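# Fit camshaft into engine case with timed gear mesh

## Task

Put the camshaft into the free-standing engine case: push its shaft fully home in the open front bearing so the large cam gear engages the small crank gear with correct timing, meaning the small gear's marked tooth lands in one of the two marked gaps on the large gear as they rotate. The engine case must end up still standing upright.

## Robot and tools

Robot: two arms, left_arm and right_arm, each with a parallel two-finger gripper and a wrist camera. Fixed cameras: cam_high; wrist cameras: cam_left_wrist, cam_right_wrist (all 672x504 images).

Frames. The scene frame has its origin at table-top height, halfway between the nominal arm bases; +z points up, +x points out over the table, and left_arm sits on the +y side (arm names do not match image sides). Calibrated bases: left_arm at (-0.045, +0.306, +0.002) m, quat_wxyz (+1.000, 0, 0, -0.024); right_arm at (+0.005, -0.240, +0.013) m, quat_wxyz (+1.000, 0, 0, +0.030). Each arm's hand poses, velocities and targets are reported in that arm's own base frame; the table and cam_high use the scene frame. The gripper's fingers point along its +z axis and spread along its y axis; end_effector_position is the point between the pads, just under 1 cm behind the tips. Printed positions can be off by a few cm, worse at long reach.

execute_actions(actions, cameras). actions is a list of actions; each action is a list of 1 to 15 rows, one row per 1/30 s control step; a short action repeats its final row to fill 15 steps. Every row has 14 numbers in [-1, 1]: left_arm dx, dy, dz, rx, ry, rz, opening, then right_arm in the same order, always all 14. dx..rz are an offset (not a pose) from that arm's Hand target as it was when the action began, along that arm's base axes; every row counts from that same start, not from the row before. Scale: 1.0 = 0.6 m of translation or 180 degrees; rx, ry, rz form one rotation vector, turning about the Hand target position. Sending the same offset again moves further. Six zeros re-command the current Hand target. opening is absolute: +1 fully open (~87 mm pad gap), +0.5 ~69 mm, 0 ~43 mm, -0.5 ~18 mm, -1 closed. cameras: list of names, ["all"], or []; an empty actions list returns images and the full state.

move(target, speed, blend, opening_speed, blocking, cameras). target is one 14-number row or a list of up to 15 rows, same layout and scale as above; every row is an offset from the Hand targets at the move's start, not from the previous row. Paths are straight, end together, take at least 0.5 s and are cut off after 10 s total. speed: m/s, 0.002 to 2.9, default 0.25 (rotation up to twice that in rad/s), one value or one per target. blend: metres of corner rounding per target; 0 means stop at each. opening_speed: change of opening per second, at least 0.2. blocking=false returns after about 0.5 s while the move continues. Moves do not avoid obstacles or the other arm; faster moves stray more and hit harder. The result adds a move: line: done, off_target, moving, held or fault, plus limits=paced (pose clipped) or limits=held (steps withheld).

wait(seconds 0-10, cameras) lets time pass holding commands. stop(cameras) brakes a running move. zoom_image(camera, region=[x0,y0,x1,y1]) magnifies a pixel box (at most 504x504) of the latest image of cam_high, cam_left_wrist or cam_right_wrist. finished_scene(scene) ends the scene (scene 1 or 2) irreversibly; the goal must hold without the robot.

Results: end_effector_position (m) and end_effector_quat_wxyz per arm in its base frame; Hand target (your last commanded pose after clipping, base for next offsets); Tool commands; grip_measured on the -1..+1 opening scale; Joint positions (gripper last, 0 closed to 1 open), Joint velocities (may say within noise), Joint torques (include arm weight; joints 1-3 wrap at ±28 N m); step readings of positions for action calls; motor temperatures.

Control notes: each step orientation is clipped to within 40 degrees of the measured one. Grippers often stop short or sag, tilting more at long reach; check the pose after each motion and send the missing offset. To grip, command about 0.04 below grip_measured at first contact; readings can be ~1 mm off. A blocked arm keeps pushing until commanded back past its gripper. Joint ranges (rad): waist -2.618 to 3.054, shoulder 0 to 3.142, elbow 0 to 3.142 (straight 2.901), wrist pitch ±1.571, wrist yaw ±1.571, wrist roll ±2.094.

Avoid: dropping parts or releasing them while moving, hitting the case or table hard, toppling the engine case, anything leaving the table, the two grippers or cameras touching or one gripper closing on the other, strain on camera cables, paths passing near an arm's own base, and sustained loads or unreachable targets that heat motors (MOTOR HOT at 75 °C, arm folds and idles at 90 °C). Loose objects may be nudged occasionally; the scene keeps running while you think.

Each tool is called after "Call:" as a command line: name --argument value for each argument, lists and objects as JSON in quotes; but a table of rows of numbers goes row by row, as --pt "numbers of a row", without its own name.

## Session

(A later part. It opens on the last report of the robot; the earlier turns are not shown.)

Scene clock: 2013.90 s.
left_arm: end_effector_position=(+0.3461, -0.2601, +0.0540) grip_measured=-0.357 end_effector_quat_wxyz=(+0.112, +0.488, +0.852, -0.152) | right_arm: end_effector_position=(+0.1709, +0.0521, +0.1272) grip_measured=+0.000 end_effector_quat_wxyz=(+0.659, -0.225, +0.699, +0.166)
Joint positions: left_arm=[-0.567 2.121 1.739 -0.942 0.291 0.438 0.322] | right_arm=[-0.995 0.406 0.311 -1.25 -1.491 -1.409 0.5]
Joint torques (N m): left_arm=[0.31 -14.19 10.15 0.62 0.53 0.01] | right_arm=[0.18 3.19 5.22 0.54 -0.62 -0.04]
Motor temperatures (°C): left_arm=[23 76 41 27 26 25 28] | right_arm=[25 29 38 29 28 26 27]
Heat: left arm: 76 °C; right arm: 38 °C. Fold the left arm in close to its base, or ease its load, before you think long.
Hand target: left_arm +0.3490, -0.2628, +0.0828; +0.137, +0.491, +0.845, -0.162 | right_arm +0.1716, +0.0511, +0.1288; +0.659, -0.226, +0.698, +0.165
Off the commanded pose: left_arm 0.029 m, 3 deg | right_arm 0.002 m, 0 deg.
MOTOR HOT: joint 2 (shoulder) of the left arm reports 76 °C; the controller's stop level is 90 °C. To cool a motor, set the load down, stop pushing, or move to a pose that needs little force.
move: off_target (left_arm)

Call:
move --target '[0.006, -0.008, 0.004, 0, 0, 0, -0.75, 0, 0, 0, 0, 0, 0, 0]' --speed 0.03 --cameras '["cam_left_wrist", "cam_right_wrist"]'

Call:
zoom_image --camera "cam_right_wrist" --region '[160, 40, 320, 140]'

Call:
zoom_image --camera "cam_left_wrist" --region '[180, 60, 400, 280]'

Scene clock: 2023.53 s.
left_arm: end_effector_position=(+0.3524, -0.2641, +0.0663) grip_measured=-0.357 end_effector_quat_wxyz=(+0.124, +0.489, +0.850, -0.152) | right_arm: end_effector_position=(+0.1709, +0.0521, +0.1272) grip_measured=+0.000 end_effector_quat_wxyz=(+0.659, -0.225, +0.699, +0.166)
Joint positions: left_arm=[-0.567 2.121 1.786 -0.964 0.291 0.438 0.322] | right_arm=[-0.995 0.406 0.311 -1.25 -1.491 -1.409 0.5]
Joint torques (N m): left_arm=[-0.17 -12.33 10.21 0.67 0.53 -0.04] | right_arm=[0.17 3.18 5.19 0.54 -0.62 -0.05]
Motor temperatures (°C): left_arm=[23 78 42 26 26 25 28] | right_arm=[25 29 38 29 28 26 27]
Heat: left arm: 78 °C; right arm: 38 °C. Fold the left arm in close to its base, or ease its load, before you think long.
Hand target: left_arm +0.3526, -0.2676, +0.0851; +0.137, +0.491, +0.845, -0.162 | right_arm +0.1716, +0.0511, +0.1288; +0.659, -0.226, +0.698, +0.165
Off the commanded pose: left_arm 0.019 m, 2 deg | right_arm 0.002 m, 0 deg.
MOTOR HOT: still on. Joint 2 (shoulder) of the left arm reports 78 °C.
move: off_target (left_arm)
Images, in order (width x height): cam_left_wrist 672x504, cam_right_wrist 672x504.

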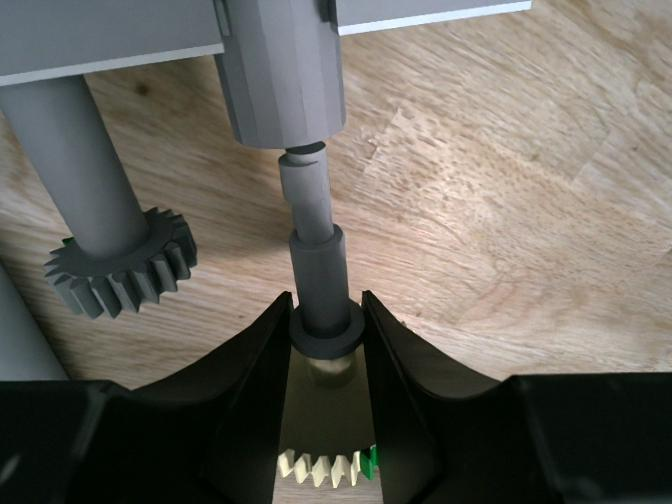

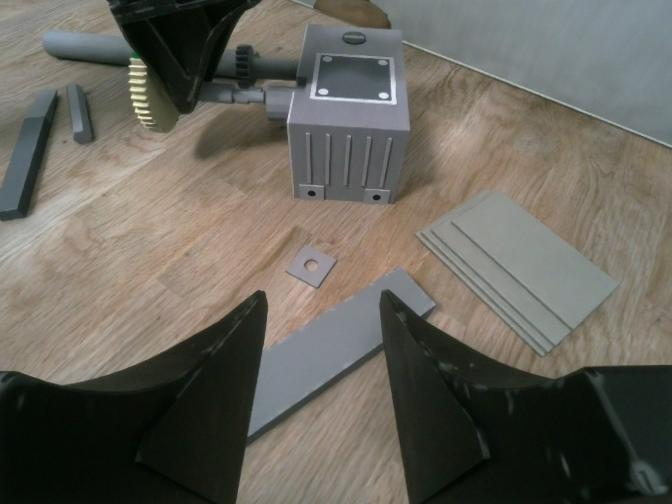

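Scaled by 3.150 from the camera's 672x504 image, which has a finer 960x720 frame.

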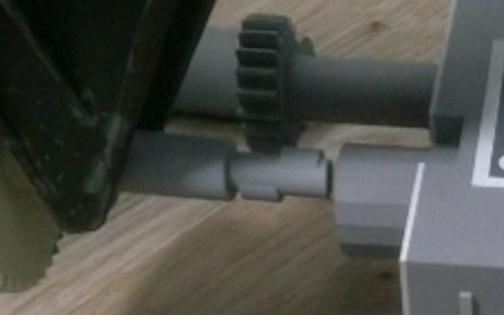

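Scaled by 2.291 from the camera's 672x504 image, which has a finer 960x720 frame.

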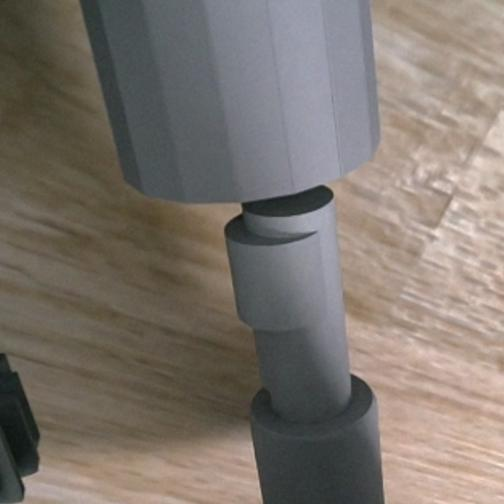

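Call:
move --target '[-0.004, 0.008, -0.025, 0, 0, 0, -0.75, 0, 0, 0, 0, 0, 0, 0]' --speed 0.03

Scene clock: 2034.23 s.
left_arm: end_effector_position=(+0.3503, -0.2628, +0.0562) grip_measured=-0.357 end_effector_quat_wxyz=(+0.122, +0.489, +0.850, -0.152) | right_arm: end_effector_position=(+0.1709, +0.0521, +0.1272) grip_measured=+0.000 end_effector_quat_wxyz=(+0.659, -0.225, +0.699, +0.166)
Joint positions: left_arm=[-0.567 2.121 1.746 -0.93 0.292 0.438 0.322] | right_arm=[-0.995 0.406 0.311 -1.25 -1.491 -1.409 0.5]
Joint torques (N m): left_arm=[0.46 -13.26 6.54 0.94 0.54 0.03] | right_arm=[0.17 3.19 5.23 0.54 -0.62 -0.05]
Motor temperatures (°C): left_arm=[23 77 42 26 26 25 28] | right_arm=[25 29 38 29 28 26 27]
Heat: left arm: 77 °C; right arm: 38 °C. Fold the left arm in close to its base, or ease its load, before you think long.
Hand target: left_arm +0.3501, -0.2628, +0.0702; +0.137, +0.491, +0.845, -0.162 | right_arm +0.1716, +0.0511, +0.1288; +0.659, -0.226, +0.698, +0.165
Off the commanded pose: left_arm 0.014 m, 2 deg | right_arm 0.002 m, 0 deg.
MOTOR HOT: still on. Joint 2 (shoulder) of the left arm reports 77 °C.
move: off_target (left_arm)

Call:
move --target '[0.002, -0.003, 0.022, 0, 0, 0, -0.75, 0, 0, 0, 0, 0, 0, 0]' --speed 0.03

Scene clock: 2049.03 s.
left_arm: end_effector_position=(+0.3493, -0.2622, +0.0600) grip_measured=-0.357 end_effector_quat_wxyz=(+0.119, +0.489, +0.851, -0.152) | right_arm: end_effector_position=(+0.1709, +0.0521, +0.1272) grip_measured=+0.000 end_effector_quat_wxyz=(+0.659, -0.225, +0.699, +0.166)
Joint positions: left_arm=[-0.567 2.121 1.762 -0.952 0.292 0.438 0.322] | right_arm=[-0.995 0.406 0.311 -1.25 -1.491 -1.409 0.5]
Joint torques (N m): left_arm=[0.27 -13.18 10.19 0.65 0.53 0] | right_arm=[0.16 3.18 5.22 0.54 -0.63 -0.05]
Motor temperatures (°C): left_arm=[23 78 41 27 26 25 28] | right_arm=[25 28 38 29 28 26 27]
Heat: left arm: 78 °C; right arm: 38 °C. Fold the left arm in close to its base, or ease its load, before you think long.
Hand target: left_arm +0.3513, -0.2646, +0.0833; +0.137, +0.491, +0.845, -0.162 | right_arm +0.1716, +0.0511, +0.1288; +0.659, -0.226, +0.698, +0.165
Off the commanded pose: left_arm 0.024 m, 3 deg | right_arm 0.002 m, 0 deg.
MOTOR HOT: still on. Joint 2 (shoulder) of the left arm reports 78 °C.
move: off_target (left_arm)

Call:
move --target '[-0.0053, 0.004, -0.043, 0, 0, 0, -0.75, 0, 0, 0, 0, 0, 0, 0]' --speed 0.03

Scene clock: 2060.37 s.
left_arm: end_effector_position=(+0.3482, -0.2616, +0.0432) grip_measured=-0.357 end_effector_quat_wxyz=(+0.121, +0.489, +0.850, -0.152) | right_arm: end_effector_position=(+0.1709, +0.0521, +0.1272) grip_measured=+0.000 end_effector_quat_wxyz=(+0.659, -0.225, +0.699, +0.166)
Joint positions: left_arm=[-0.567 2.121 1.694 -0.879 0.292 0.438 0.322] | right_arm=[-0.995 0.406 0.311 -1.25 -1.491 -1.409 0.5]
Joint torques (N m): left_arm=[0.34 -13.35 6.46 0.95 0.53 0.02] | right_arm=[0.16 3.17 5.24 0.53 -0.62 -0.05]
Motor temperatures (°C): left_arm=[23 78 43 27 26 25 28] | right_arm=[25 28 38 29 28 26 27]
Heat: left arm: 78 °C; right arm: 38 °C. Fold the left arm in close to its base, or ease its load, before you think long.
Hand target: left_arm +0.3481, -0.2622, +0.0576; +0.137, +0.491, +0.845, -0.162 | right_arm +0.1716, +0.0511, +0.1288; +0.659, -0.226, +0.698, +0.165
Off the commanded pose: left_arm 0.014 m, 2 deg | right_arm 0.002 m, 0 deg.
MOTOR HOT: still on. Joint 2 (shoulder) of the left arm reports 78 °C.
move: off_target (left_arm)

Call:
move --pt "-0.0263 0.0237 0.003 0.0067 0.005 0 -0.75 0 0 0 0 0 0 0" --pt "0.0005 -0.0125 0.003 0.0067 0.005 0 -0.75 0 0 0 0 0 0 0" --speed 0.04 --cameras '["cam_left_wrist", "cam_right_wrist"]'

Call:
zoom_image --camera "cam_right_wrist" --region '[160, 40, 320, 140]'

Call:
zoom_image --camera "cam_left_wrist" --region '[180, 60, 400, 280]'

Scene clock: 2097.13 s.
left_arm: end_effector_position=(+0.3496, -0.2662, +0.0590) grip_measured=-0.357 end_effector_quat_wxyz=(+0.133, +0.493, +0.846, -0.153) | right_arm: end_effector_position=(+0.1709, +0.0521, +0.1272) grip_measured=+0.000 end_effector_quat_wxyz=(+0.659, -0.225, +0.699, +0.166)
Joint positions: left_arm=[-0.574 2.101 1.723 -0.902 0.292 0.438 0.322] | right_arm=[-0.995 0.406 0.311 -1.25 -1.491 -1.409 0.5]
Joint torques (N m): left_arm=[-0.79 -8.61 10.44 0.73 0.36 -0.15] | right_arm=[0.17 3.19 5.22 0.54 -0.62 -0.04]
Motor temperatures (°C): left_arm=[23 79 42 27 26 25 28] | right_arm=[25 28 38 29 28 26 27]
Heat: left arm: 79 °C; right arm: 38 °C. Fold the left arm in close to its base, or ease its load, before you think long.
Hand target: left_arm +0.3484, -0.2698, +0.0594; +0.125, +0.492, +0.847, -0.157 | right_arm +0.1716, +0.0511, +0.1288; +0.659, -0.226, +0.698, +0.165
Off the commanded pose: left_arm 0.004 m, 1 deg | right_arm 0.002 m, 0 deg.
MOTOR HOT: still on. Joint 2 (shoulder) of the left arm reports 79 °C.
move: done
Images, in order (width x height): cam_left_wrist 672x504, cam_right_wrist 672x504.

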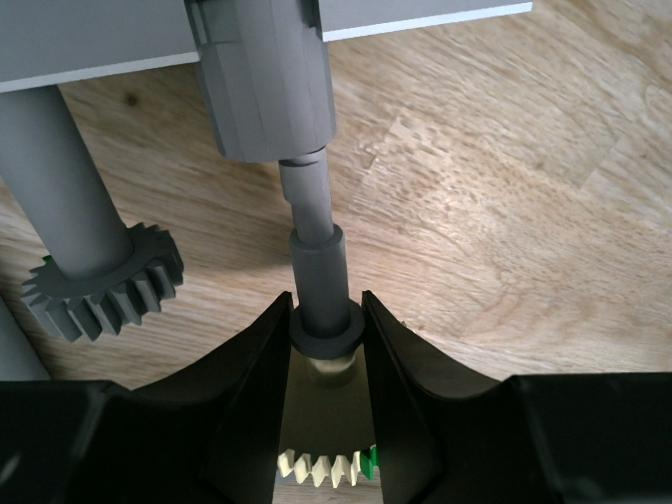

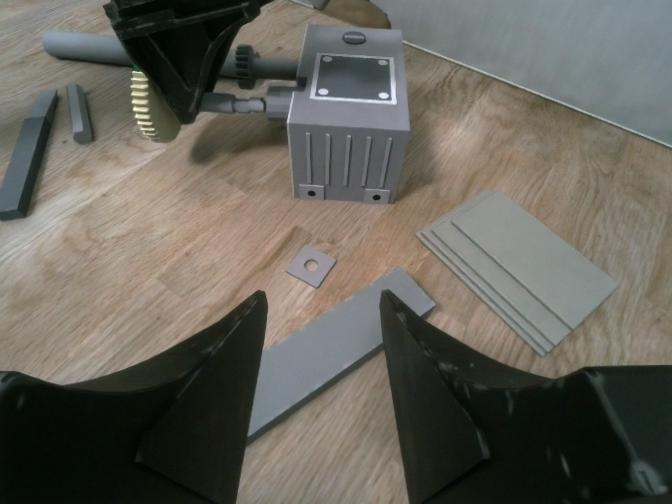

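Scaled by 3.150 from the camera's 672x504 image, which has a finer 960x720 frame.

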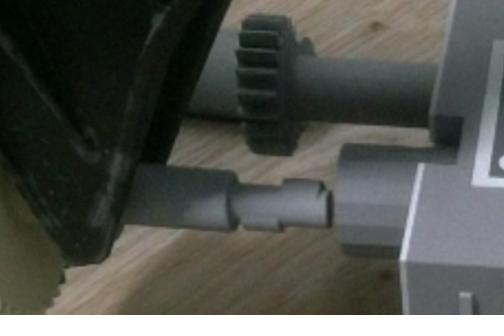

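Scaled by 2.291 from the camera's 672x504 image, which has a finer 960x720 frame.

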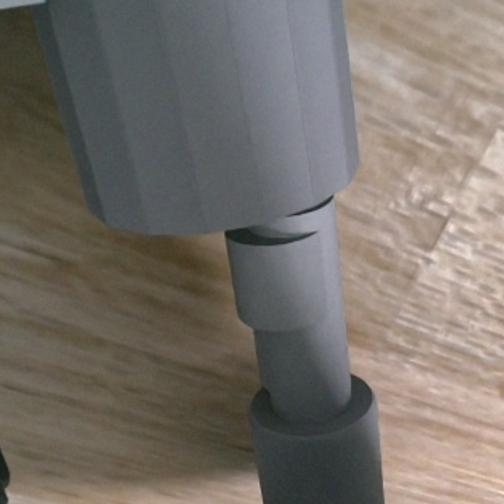

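Call:
move --target '[0.009, 0.010, 0, 0, 0, 0, -0.75, 0, 0, 0, 0, 0, 0, 0]' --speed 0.03

Scene clock: 2110.57 s.
left_arm: end_effector_position=(+0.3526, -0.2634, +0.0598) grip_measured=-0.357 end_effector_quat_wxyz=(+0.133, +0.489, +0.848, -0.153) | right_arm: end_effector_position=(+0.1709, +0.0521, +0.1272) grip_measured=+0.000 end_effector_quat_wxyz=(+0.659, -0.225, +0.699, +0.166)
Joint positions: left_arm=[-0.565 2.107 1.735 -0.911 0.292 0.438 0.322] | right_arm=[-0.995 0.406 0.311 -1.25 -1.491 -1.409 0.5]
Joint torques (N m): left_arm=[0.21 -8.55 10.35 0.7 0.42 0.03] | right_arm=[0.18 3.18 5.18 0.54 -0.62 -0.05]
Motor temperatures (°C): left_arm=[23 72 43 27 26 25 28] | right_arm=[25 28 38 29 28 26 27]
Heat: left arm: 72 °C; right arm: 38 °C. Fold the left arm in close to its base, or ease its load, before you think long.
Hand target: left_arm +0.3538, -0.2638, +0.0593; +0.125, +0.492, +0.847, -0.157 | right_arm +0.1716, +0.0511, +0.1288; +0.659, -0.226, +0.698, +0.165
Off the commanded pose: left_arm 0.001 m, 1 deg | right_arm 0.002 m, 0 deg.
MOTOR HOT: still on. Joint 2 (shoulder) of the left arm reports 72 °C.
move: done

Call:
move --target '[0.0078, -0.0213, 0, 0, 0, 0, -0.75, 0, 0, 0, 0, 0, 0, 0]' --speed 0.03 --cameras '["cam_left_wrist", "cam_right_wrist"]'

Call:
zoom_image --camera "cam_right_wrist" --region '[160, 40, 320, 140]'

Call:
zoom_image --camera "cam_left_wrist" --region '[180, 60, 400, 280]'

Scene clock: 2124.80 s.
left_arm: end_effector_position=(+0.3569, -0.2704, +0.0595) grip_measured=-0.357 end_effector_quat_wxyz=(+0.126, +0.492, +0.848, -0.153) | right_arm: end_effector_position=(+0.1709, +0.0521, +0.1272) grip_measured=+0.000 end_effector_quat_wxyz=(+0.659, -0.225, +0.699, +0.166)
Joint positions: left_arm=[-0.573 2.151 1.804 -0.949 0.292 0.437 0.322] | right_arm=[-0.995 0.406 0.311 -1.25 -1.491 -1.409 0.5]
Joint torques (N m): left_arm=[-0.83 -8.87 10.3 0.88 0.36 -0.14] | right_arm=[0.17 3.18 5.22 0.54 -0.62 -0.04]
Motor temperatures (°C): left_arm=[23 67 43 27 26 25 28] | right_arm=[25 28 38 29 28 26 27]
Heat: left arm: 67 °C; right arm: 38 °C.
Hand target: left_arm +0.3585, -0.2765, +0.0593; +0.125, +0.492, +0.847, -0.157 | right_arm +0.1716, +0.0511, +0.1288; +0.659, -0.226, +0.698, +0.165
Off the commanded pose: left_arm 0.006 m, 1 deg | right_arm 0.002 m, 0 deg.
MOTOR HOT: cleared for the motors of the left arm.
move: done
Images, in order (width x height): cam_left_wrist 672x504, cam_right_wrist 672x504.

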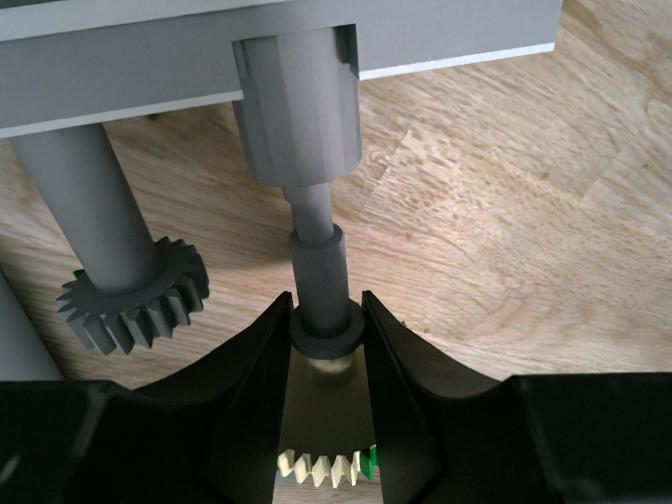

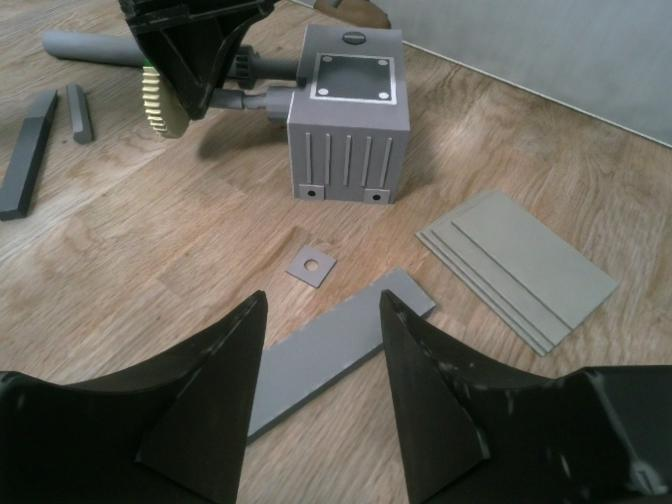

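Scaled by 3.150 from the camera's 672x504 image, which has a finer 960x720 frame.

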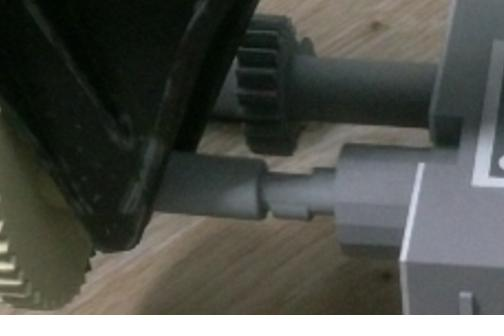

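Scaled by 2.291 from the camera's 672x504 image, which has a finer 960x720 frame.

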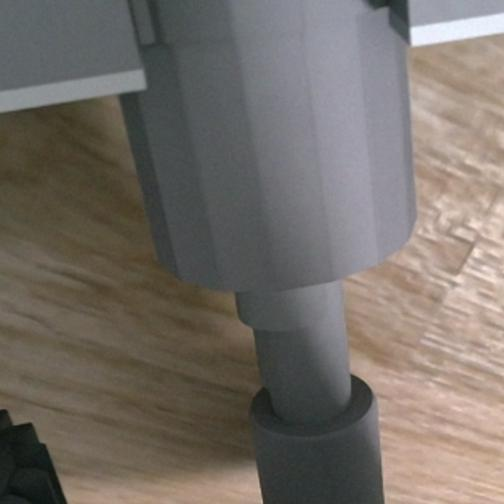

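Call:
move --target '[0.0138, -0.0188, -0.0025, 0, 0, 0, -0.75, 0, 0, 0, 0, 0, 0, 0]' --speed 0.03 --cameras '["cam_left_wrist", "cam_right_wrist"]'

Call:
zoom_image --camera "cam_right_wrist" --region '[160, 40, 320, 140]'

Call:
zoom_image --camera "cam_left_wrist" --region '[180, 60, 400, 280]'

Scene clock: 2136.43 s.
left_arm: end_effector_position=(+0.3685, -0.2852, +0.0595) grip_measured=-0.357 end_effector_quat_wxyz=(+0.135, +0.494, +0.845, -0.155) | right_arm: end_effector_position=(+0.1709, +0.0521, +0.1272) grip_measured=+0.000 end_effector_quat_wxyz=(+0.659, -0.225, +0.699, +0.166)
Joint positions: left_arm=[-0.586 2.207 1.891 -0.957 0.292 0.427 0.322] | right_arm=[-0.995 0.406 0.311 -1.25 -1.491 -1.409 0.5]
Joint torques (N m): left_arm=[-0.73 -9.18 10.37 0.73 0.32 -0.14] | right_arm=[0.18 3.19 5.22 0.54 -0.62 -0.05]
Motor temperatures (°C): left_arm=[23 65 44 27 26 25 28] | right_arm=[25 28 38 29 28 26 27]
Heat: left arm: 65 °C; right arm: 38 °C.
Hand target: left_arm +0.3668, -0.2878, +0.0579; +0.125, +0.492, +0.847, -0.157 | right_arm +0.1716, +0.0511, +0.1288; +0.659, -0.226, +0.698, +0.165
Off the commanded pose: left_arm 0.004 m, 1 deg | right_arm 0.002 m, 0 deg.
move: done
Images, in order (width x height): cam_left_wrist 672x504, cam_right_wrist 672x504.

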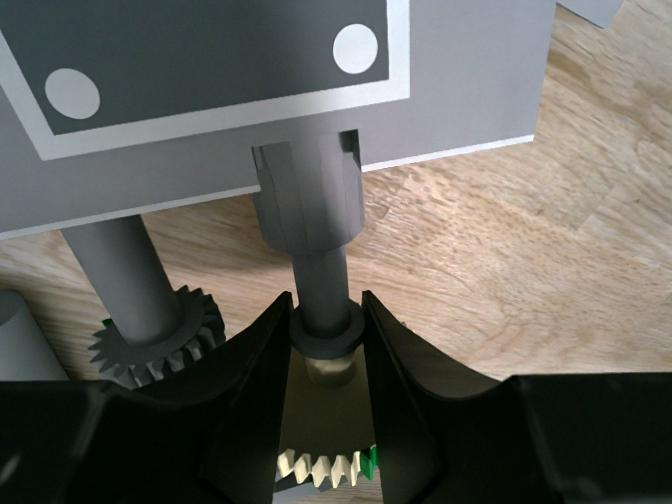

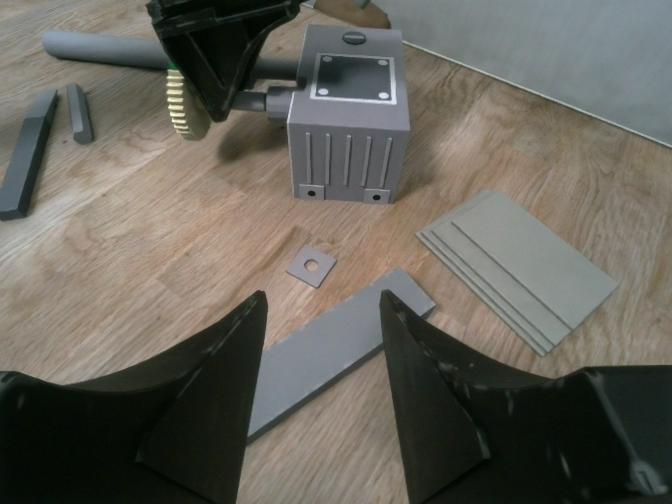

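Scaled by 3.150 from the camera's 672x504 image, which has a finer 960x720 frame.

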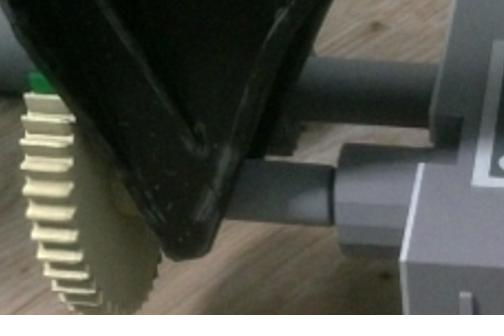

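Scaled by 2.291 from the camera's 672x504 image, which has a finer 960x720 frame.

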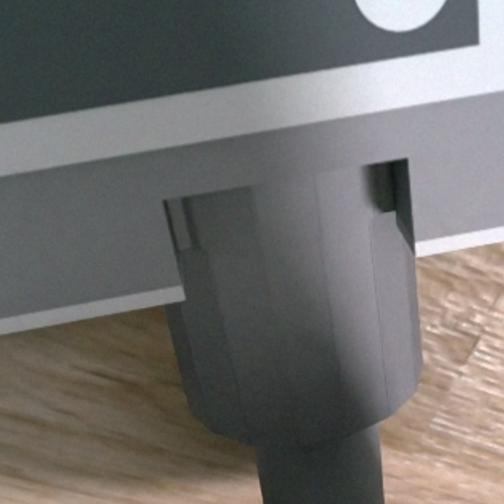

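Call:
move --target '[0.006, -0.0075, -0.003, 0, 0, 0, -0.75, 0, 0, 0, 0, 0, 0, 0]' --speed 0.02 --cameras '["cam_left_wrist", "cam_right_wrist"]'

Call:
zoom_image --camera "cam_right_wrist" --region '[160, 40, 320, 140]'

Call:
zoom_image --camera "cam_left_wrist" --region '[180, 130, 400, 350]'

Scene clock: 2145.03 s.
left_arm: end_effector_position=(+0.3712, -0.2889, +0.0580) grip_measured=-0.357 end_effector_quat_wxyz=(+0.133, +0.493, +0.846, -0.156) | right_arm: end_effector_position=(+0.1709, +0.0521, +0.1272) grip_measured=+0.000 end_effector_quat_wxyz=(+0.659, -0.225, +0.699, +0.166)
Joint positions: left_arm=[-0.589 2.232 1.926 -0.97 0.292 0.423 0.322] | right_arm=[-0.995 0.406 0.311 -1.25 -1.491 -1.409 0.5]
Joint torques (N m): left_arm=[-0.81 -9.28 10.36 0.77 0.31 -0.15] | right_arm=[0.2 3.17 5.23 0.54 -0.62 -0.05]
Motor temperatures (°C): left_arm=[23 65 45 27 26 25 28] | right_arm=[25 28 38 29 28 26 27]
Heat: left arm: 65 °C; right arm: 38 °C.
Hand target: left_arm +0.3703, -0.2923, +0.0560; +0.125, +0.491, +0.847, -0.157 | right_arm +0.1716, +0.0511, +0.1288; +0.659, -0.226, +0.698, +0.165
Off the commanded pose: left_arm 0.004 m, 1 deg | right_arm 0.002 m, 0 deg.
move: done
Images, in order (width x height): cam_left_wrist 672x504, cam_right_wrist 672x504.

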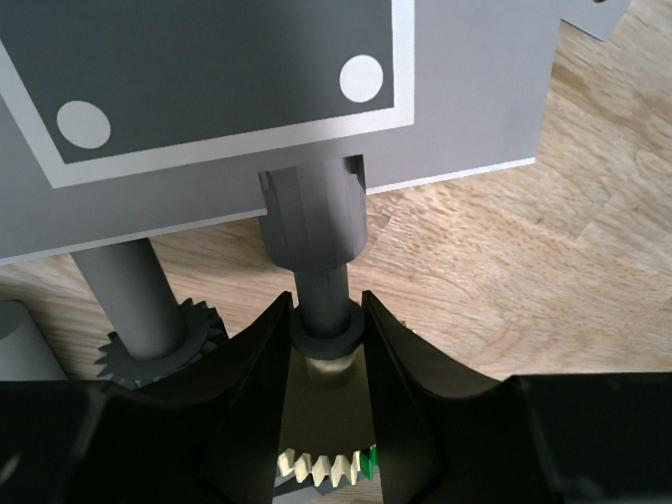

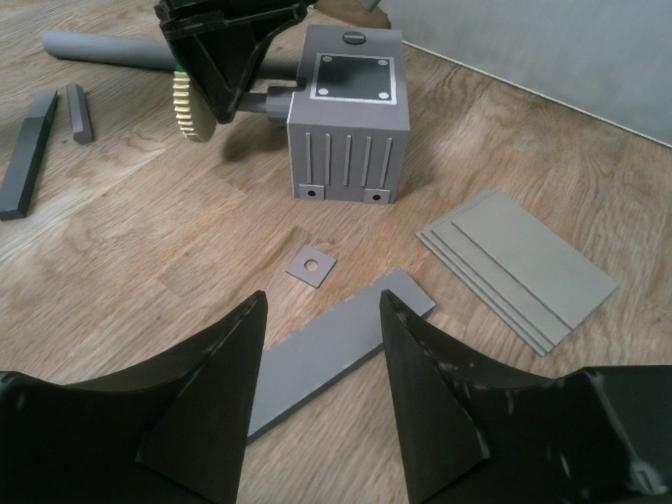

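Scaled by 3.150 from the camera's 672x504 image, which has a finer 960x720 frame.

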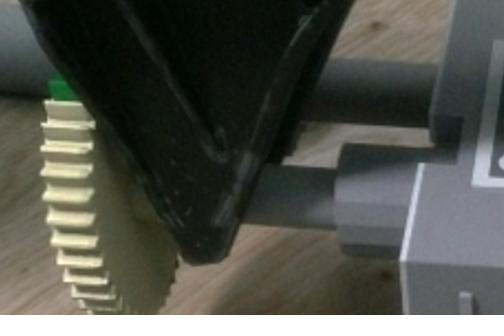

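Scaled by 2.291 from the camera's 672x504 image, which has a finer 960x720 frame.

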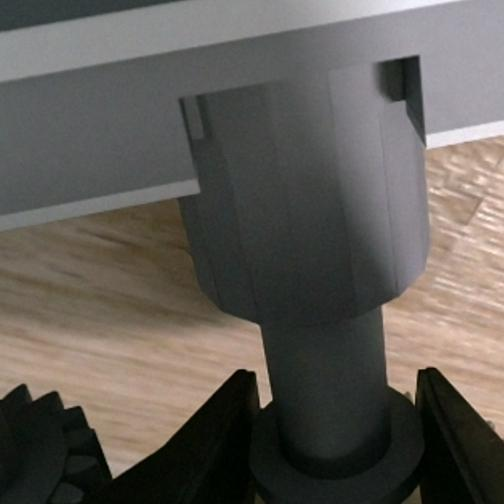

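Call:
zoom_image --camera "cam_left_wrist" --region '[250, 290, 410, 500]'

Call:
zoom_image --camera "cam_left_wrist" --region '[60, 260, 260, 400]'

Call:
zoom_image --camera "cam_right_wrist" --region '[150, 50, 250, 150]'

Scaled by 2.400 from the camera's 672x504 image, which has a finer 960x720 frame.

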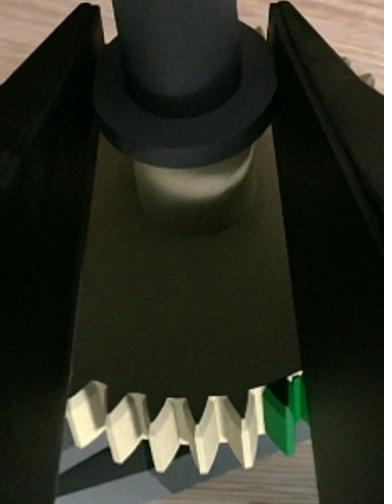

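Scaled by 2.520 from the camera's 672x504 image, which has a finer 960x720 frame.

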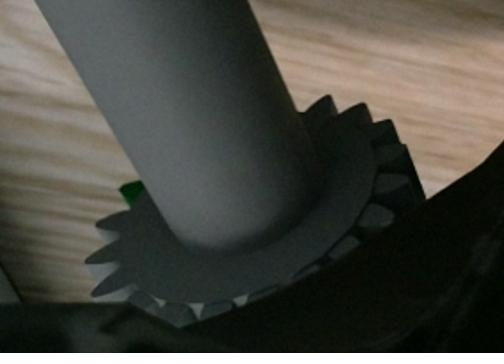

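Scaled by 5.040 from the camera's 672x504 image, which has a finer 960x720 frame.

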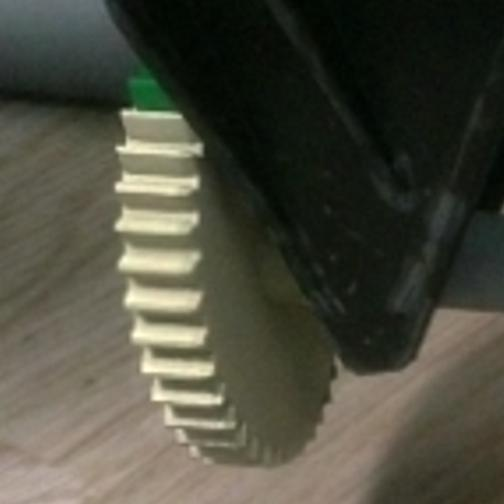

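Call:
zoom_image --camera "cam_left_wrist" --region '[270, 430, 390, 500]'

Call:
zoom_image --camera "cam_high" --region '[240, 200, 340, 300]'

Scaled by 4.200 from the camera's 672x504 image, which has a finer 960x720 frame.

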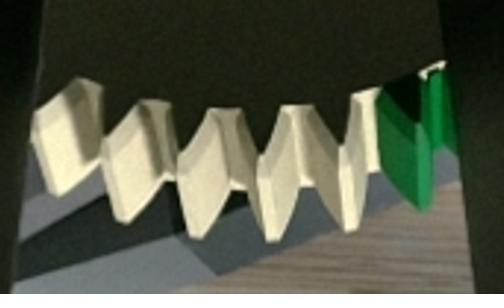

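This scene's latest camera images include none from cam_high. They are from: cam_left_wrist, cam_right_wrist. cam_high's image comes with the result of a call that names it in "cameras".

Call:
move --target '[0.0085, -0.0115, 0.0, 0, 0, 0, -0.75, 0, 0, 0, 0, 0, 0, 0]' --speed 0.02 --cameras '["all"]'

Call:
zoom_image --camera "cam_right_wrist" --region '[160, 40, 320, 140]'

Call:
zoom_image --camera "cam_left_wrist" --region '[180, 130, 400, 350]'

Scene clock: 2219.10 s.
left_arm: end_effector_position=(+0.3720, -0.2925, +0.0577) grip_measured=-0.357 end_effector_quat_wxyz=(+0.122, +0.491, +0.848, -0.155) | right_arm: end_effector_position=(+0.1709, +0.0521, +0.1272) grip_measured=+0.000 end_effector_quat_wxyz=(+0.659, -0.225, +0.699, +0.166)
Joint positions: left_arm=[-0.594 2.268 1.987 -1.015 0.292 0.416 0.322] | right_arm=[-0.995 0.406 0.311 -1.25 -1.491 -1.409 0.5]
Joint torques (N m): left_arm=[-0.91 -9.35 10.54 0.95 0.3 -0.12] | right_arm=[0.18 3.18 5.23 0.54 -0.62 -0.04]
Motor temperatures (°C): left_arm=[23 58 45 27 26 25 28] | right_arm=[25 28 38 29 28 26 27]
Heat: left arm: 58 °C; right arm: 38 °C.
Hand target: left_arm +0.3755, -0.2991, +0.0560; +0.125, +0.491, +0.847, -0.157 | right_arm +0.1716, +0.0511, +0.1288; +0.659, -0.226, +0.698, +0.165
Off the commanded pose: left_arm 0.008 m, 0 deg | right_arm 0.002 m, 0 deg.
move: done

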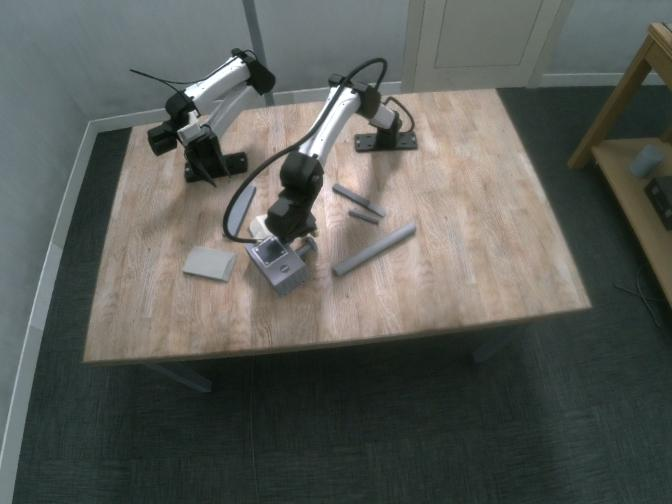

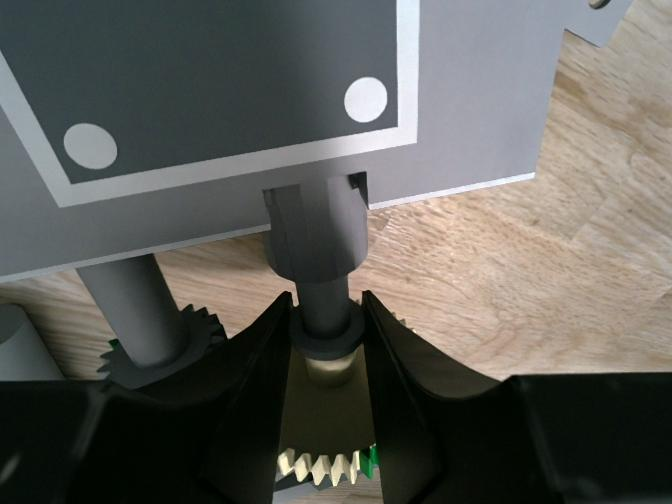

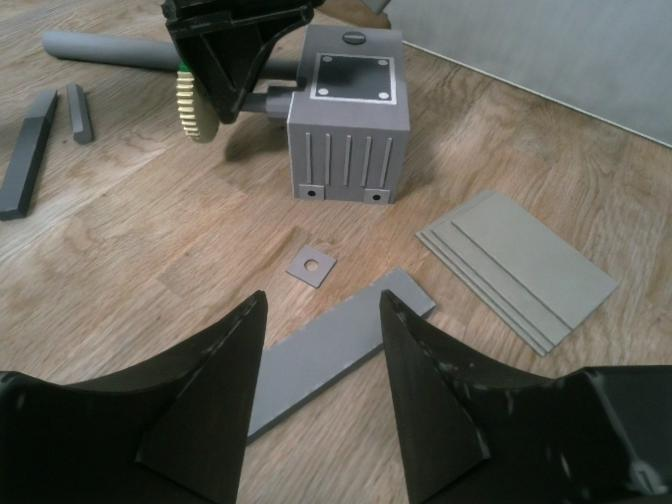

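Scaled by 3.150 from the camera's 672x504 image, which has a finer 960x720 frame.

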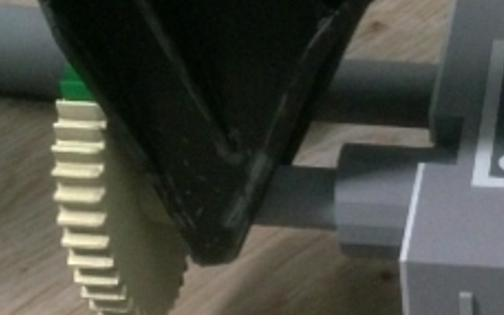

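Scaled by 2.291 from the camera's 672x504 image, which has a finer 960x720 frame.

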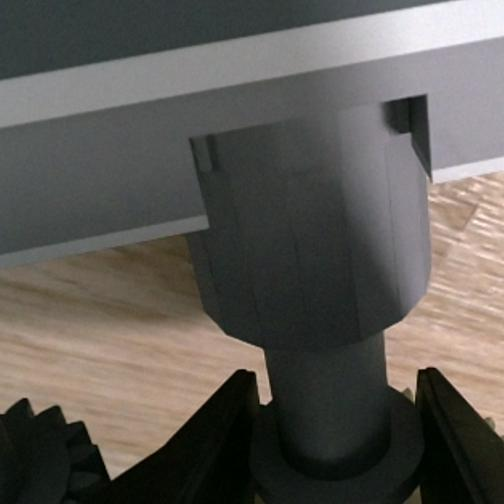

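Call:
move --target '[0.008, -0.0107, 0.0, 0, 0, 0, -0.75, 0, 0, 0, 0, 0, 0, 0]' --speed 0.02 --cameras '["cam_left_wrist", "cam_right_wrist"]'

Call:
zoom_image --camera "cam_right_wrist" --region '[160, 40, 320, 140]'

Call:
zoom_image --camera "cam_left_wrist" --region '[180, 130, 400, 350]'

Scene clock: 2244.53 s.
left_arm: end_effector_position=(+0.3718, -0.2957, +0.0574) grip_measured=-0.357 end_effector_quat_wxyz=(+0.111, +0.490, +0.851, -0.155) | right_arm: end_effector_position=(+0.1709, +0.0521, +0.1272) grip_measured=+0.000 end_effector_quat_wxyz=(+0.659, -0.225, +0.699, +0.166)
Joint positions: left_arm=[-0.599 2.304 2.049 -1.062 0.292 0.408 0.322] | right_arm=[-0.995 0.406 0.311 -1.25 -1.491 -1.409 0.5]
Joint torques (N m): left_arm=[-0.94 -9.5 10.7 1.16 0.28 -0.11] | right_arm=[0.17 3.15 5.22 0.54 -0.62 -0.05]
Motor temperatures (°C): left_arm=[23 62 46 27 26 25 28] | right_arm=[25 28 38 29 28 26 27]
Heat: left arm: 62 °C; right arm: 38 °C.
Hand target: left_arm +0.3803, -0.3056, +0.0561; +0.125, +0.491, +0.847, -0.157 | right_arm +0.1716, +0.0511, +0.1288; +0.659, -0.226, +0.698, +0.165
Off the commanded pose: left_arm 0.013 m, 2 deg | right_arm 0.002 m, 0 deg.
move: off_target (left_arm)
Images, in order (width x height): cam_left_wrist 672x504, cam_right_wrist 672x504.

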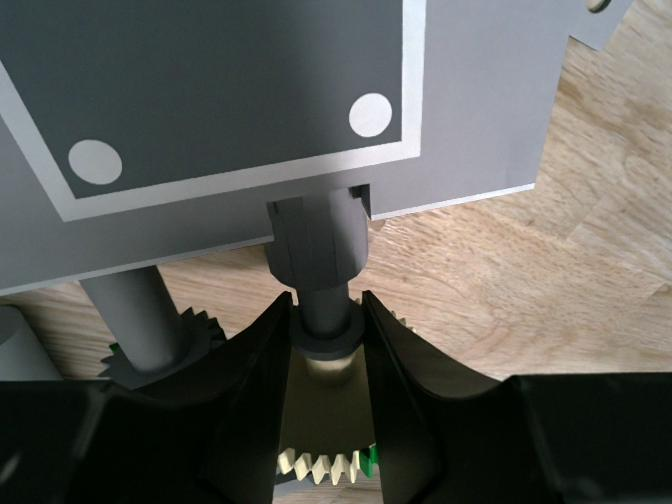

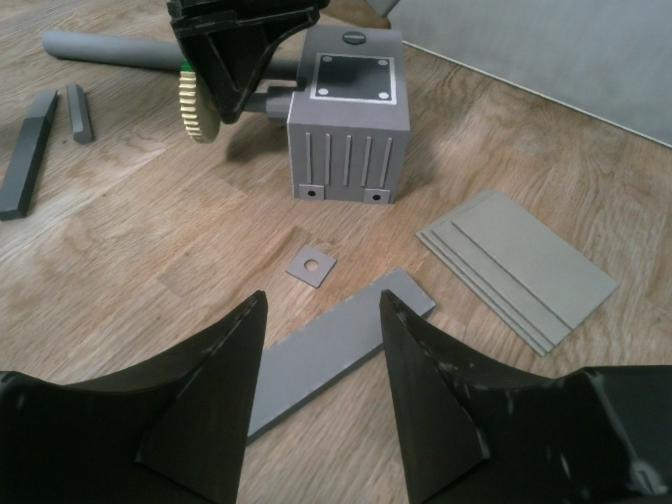

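Scaled by 3.150 from the camera's 672x504 image, which has a finer 960x720 frame.

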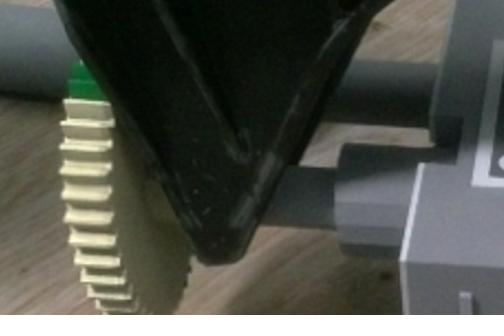

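Scaled by 2.291 from the camera's 672x504 image, which has a finer 960x720 frame.

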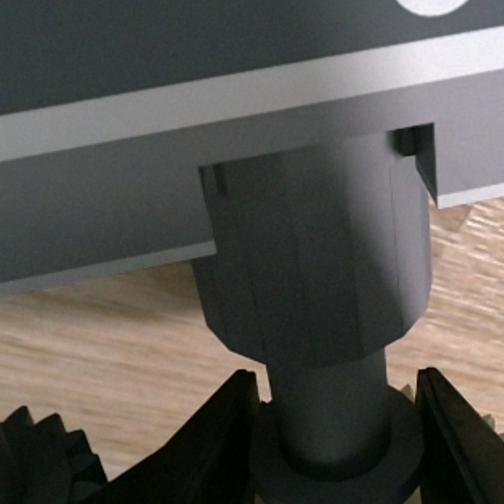

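Call:
move --pt "-0.002 0.005 0 0 0 0.016 -0.75 0 0 0 0 0 0 0" --pt "-0.002 0.005 0 0 0 -0.016 -0.75 0 0 0 0 0 0 0" --pt "-0.002 0.005 0 -0.0122 -0.0092 0 -0.75 0 0 0 0 0 0 0" --pt "-0.002 0.005 0 0.0122 0.0092 0 -0.75 0 0 0 0 0 0 0" --pt "-0.002 0.005 0 0.0099 -0.0134 0 -0.75 0 0 0 0 0 0 0" --pt "-0.002 0.005 0 0 0 0 -0.75 0 0 0 0 0 0 0" --speed 0.1 --blend 0.005 --cameras '["cam_left_wrist", "cam_right_wrist"]'

Call:
zoom_image --camera "cam_right_wrist" --region '[160, 40, 320, 140]'

Call:
zoom_image --camera "cam_left_wrist" --region '[180, 130, 400, 350]'

Scene clock: 2259.97 s.
left_arm: end_effector_position=(+0.3797, -0.3051, +0.0575) grip_measured=-0.357 end_effector_quat_wxyz=(+0.129, +0.493, +0.846, -0.154) | right_arm: end_effector_position=(+0.1709, +0.0521, +0.1272) grip_measured=+0.000 end_effector_quat_wxyz=(+0.659, -0.225, +0.699, +0.166)
Joint positions: left_arm=[-0.608 2.318 2.07 -1.032 0.285 0.406 0.322] | right_arm=[-0.995 0.406 0.311 -1.25 -1.491 -1.409 0.5]
Joint torques (N m): left_arm=[0.31 -11.6 6.86 0.97 0.36 -0.05] | right_arm=[0.18 3.17 5.2 0.54 -0.63 -0.04]
Motor temperatures (°C): left_arm=[23 60 46 28 26 25 28] | right_arm=[25 28 38 29 28 26 27]
Heat: left arm: 60 °C; right arm: 38 °C.
Hand target: left_arm +0.3790, -0.3026, +0.0559; +0.125, +0.492, +0.847, -0.157 | right_arm +0.1716, +0.0511, +0.1288; +0.659, -0.226, +0.698, +0.165
Off the commanded pose: left_arm 0.003 m, 1 deg | right_arm 0.002 m, 0 deg.
move: done
Images, in order (width x height): cam_left_wrist 672x504, cam_right_wrist 672x504.

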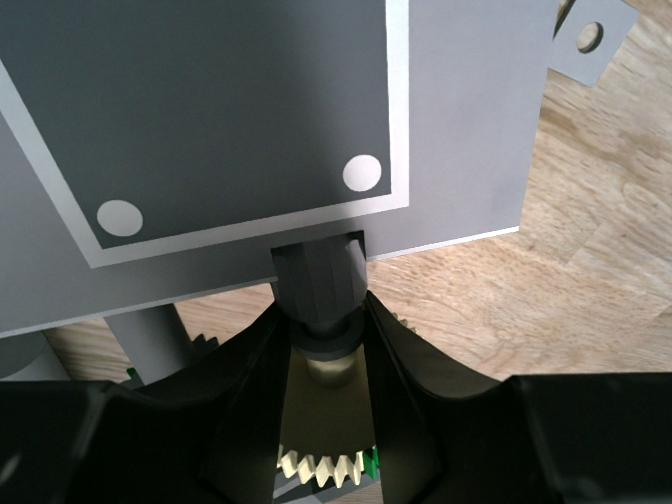

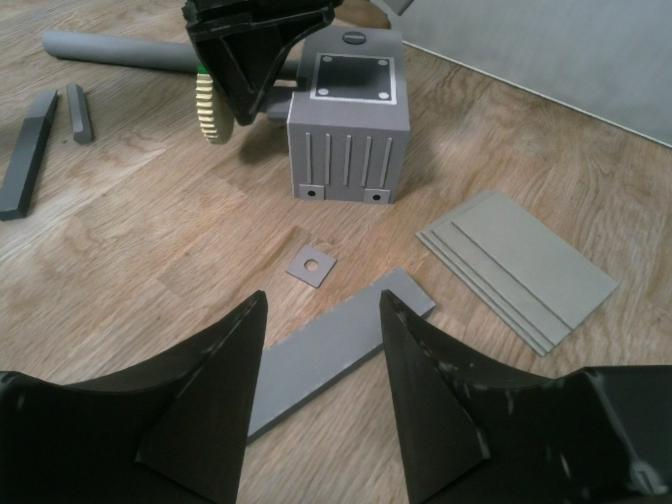

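Scaled by 3.150 from the camera's 672x504 image, which has a finer 960x720 frame.

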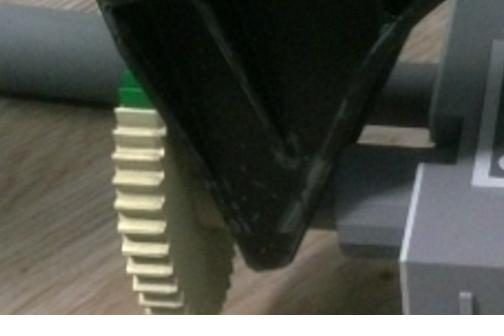

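Scaled by 2.291 from the camera's 672x504 image, which has a finer 960x720 frame.

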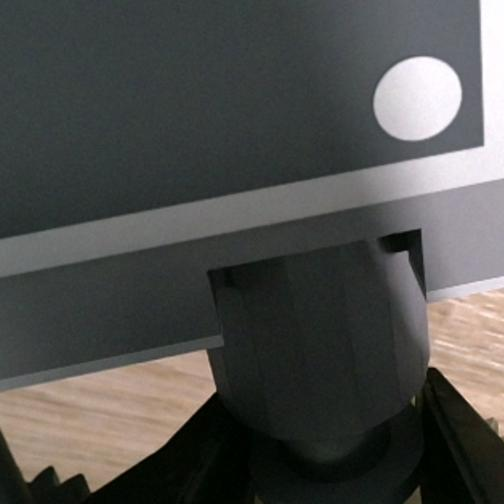

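Call:
move --pt "0.009 -0.014 0 0 0 0.012 -0.75 0 0 0 0 0 0 0" --pt "0.011 -0.017 0 0 0 -0.012 -0.75 0 0 0 0 0 0 0" --pt "0.011 -0.017 0 -0.009 -0.0068 0 -0.75 0 0 0 0 0 0 0" --pt "0.011 -0.017 0 0.009 0.0068 0 -0.75 0 0 0 0 0 0 0" --pt "0.009 -0.014 0 0 0 0 -0.75 0 0 0 0 0 0 0" --speed 0.1 --blend 0.005 --cameras '["cam_left_wrist", "cam_right_wrist"]'

Call:
zoom_image --camera "cam_right_wrist" --region '[160, 40, 320, 140]'

Call:
zoom_image --camera "cam_left_wrist" --region '[180, 200, 400, 420]'

Scene clock: 2277.37 s.
left_arm: end_effector_position=(+0.3789, -0.3065, +0.0563) grip_measured=-0.357 end_effector_quat_wxyz=(+0.107, +0.490, +0.851, -0.157) | right_arm: end_effector_position=(+0.1709, +0.0521, +0.1272) grip_measured=+0.000 end_effector_quat_wxyz=(+0.659, -0.225, +0.699, +0.166)
Joint positions: left_arm=[-0.608 2.378 2.173 -1.118 0.294 0.401 0.322] | right_arm=[-0.995 0.406 0.311 -1.25 -1.491 -1.409 0.5]
Joint torques (N m): left_arm=[-0.49 -12.72 5.23 1.45 0.24 -0.09] | right_arm=[0.16 3.18 5.22 0.54 -0.61 -0.05]
Motor temperatures (°C): left_arm=[23 66 45 28 26 25 28] | right_arm=[25 28 38 29 28 26 27]
Heat: left arm: 66 °C; right arm: 38 °C.
Hand target: left_arm +0.3844, -0.3111, +0.0561; +0.125, +0.491, +0.847, -0.157 | right_arm +0.1716, +0.0511, +0.1288; +0.659, -0.226, +0.698, +0.165
Off the commanded pose: left_arm 0.007 m, 2 deg | right_arm 0.002 m, 0 deg.
move: done
Images, in order (width x height): cam_left_wrist 672x504, cam_right_wrist 672x504.

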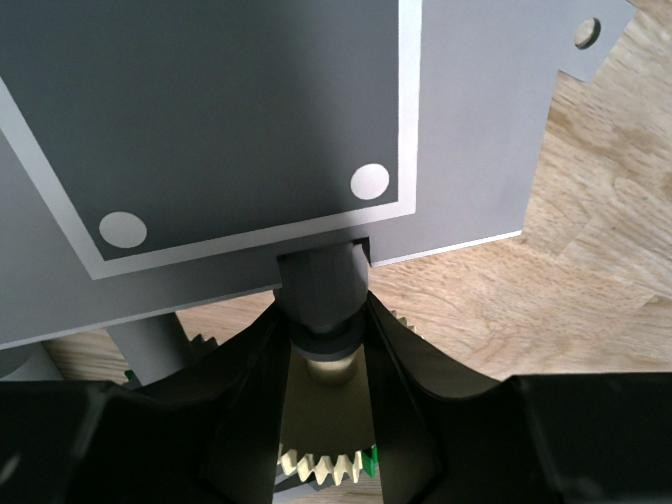

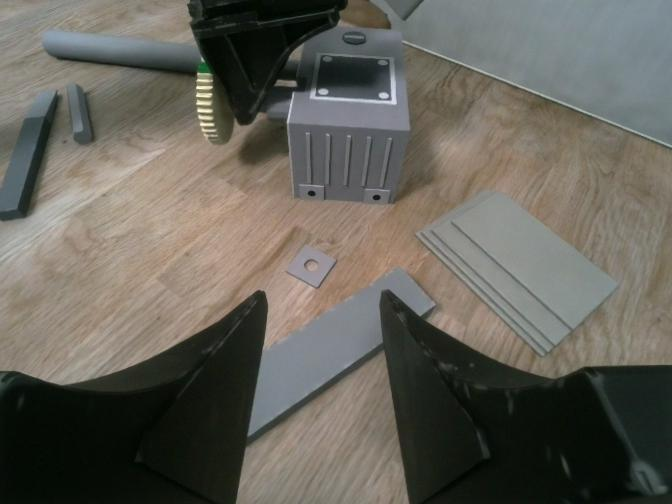

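Scaled by 3.150 from the camera's 672x504 image, which has a finer 960x720 frame.

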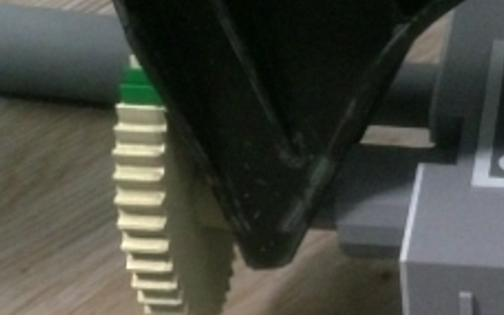

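Scaled by 2.291 from the camera's 672x504 image, which has a finer 960x720 frame.

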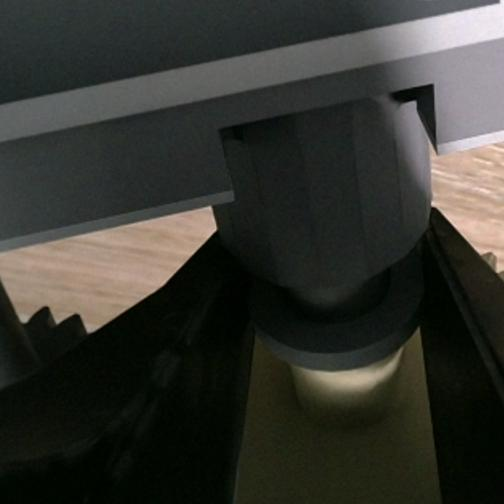

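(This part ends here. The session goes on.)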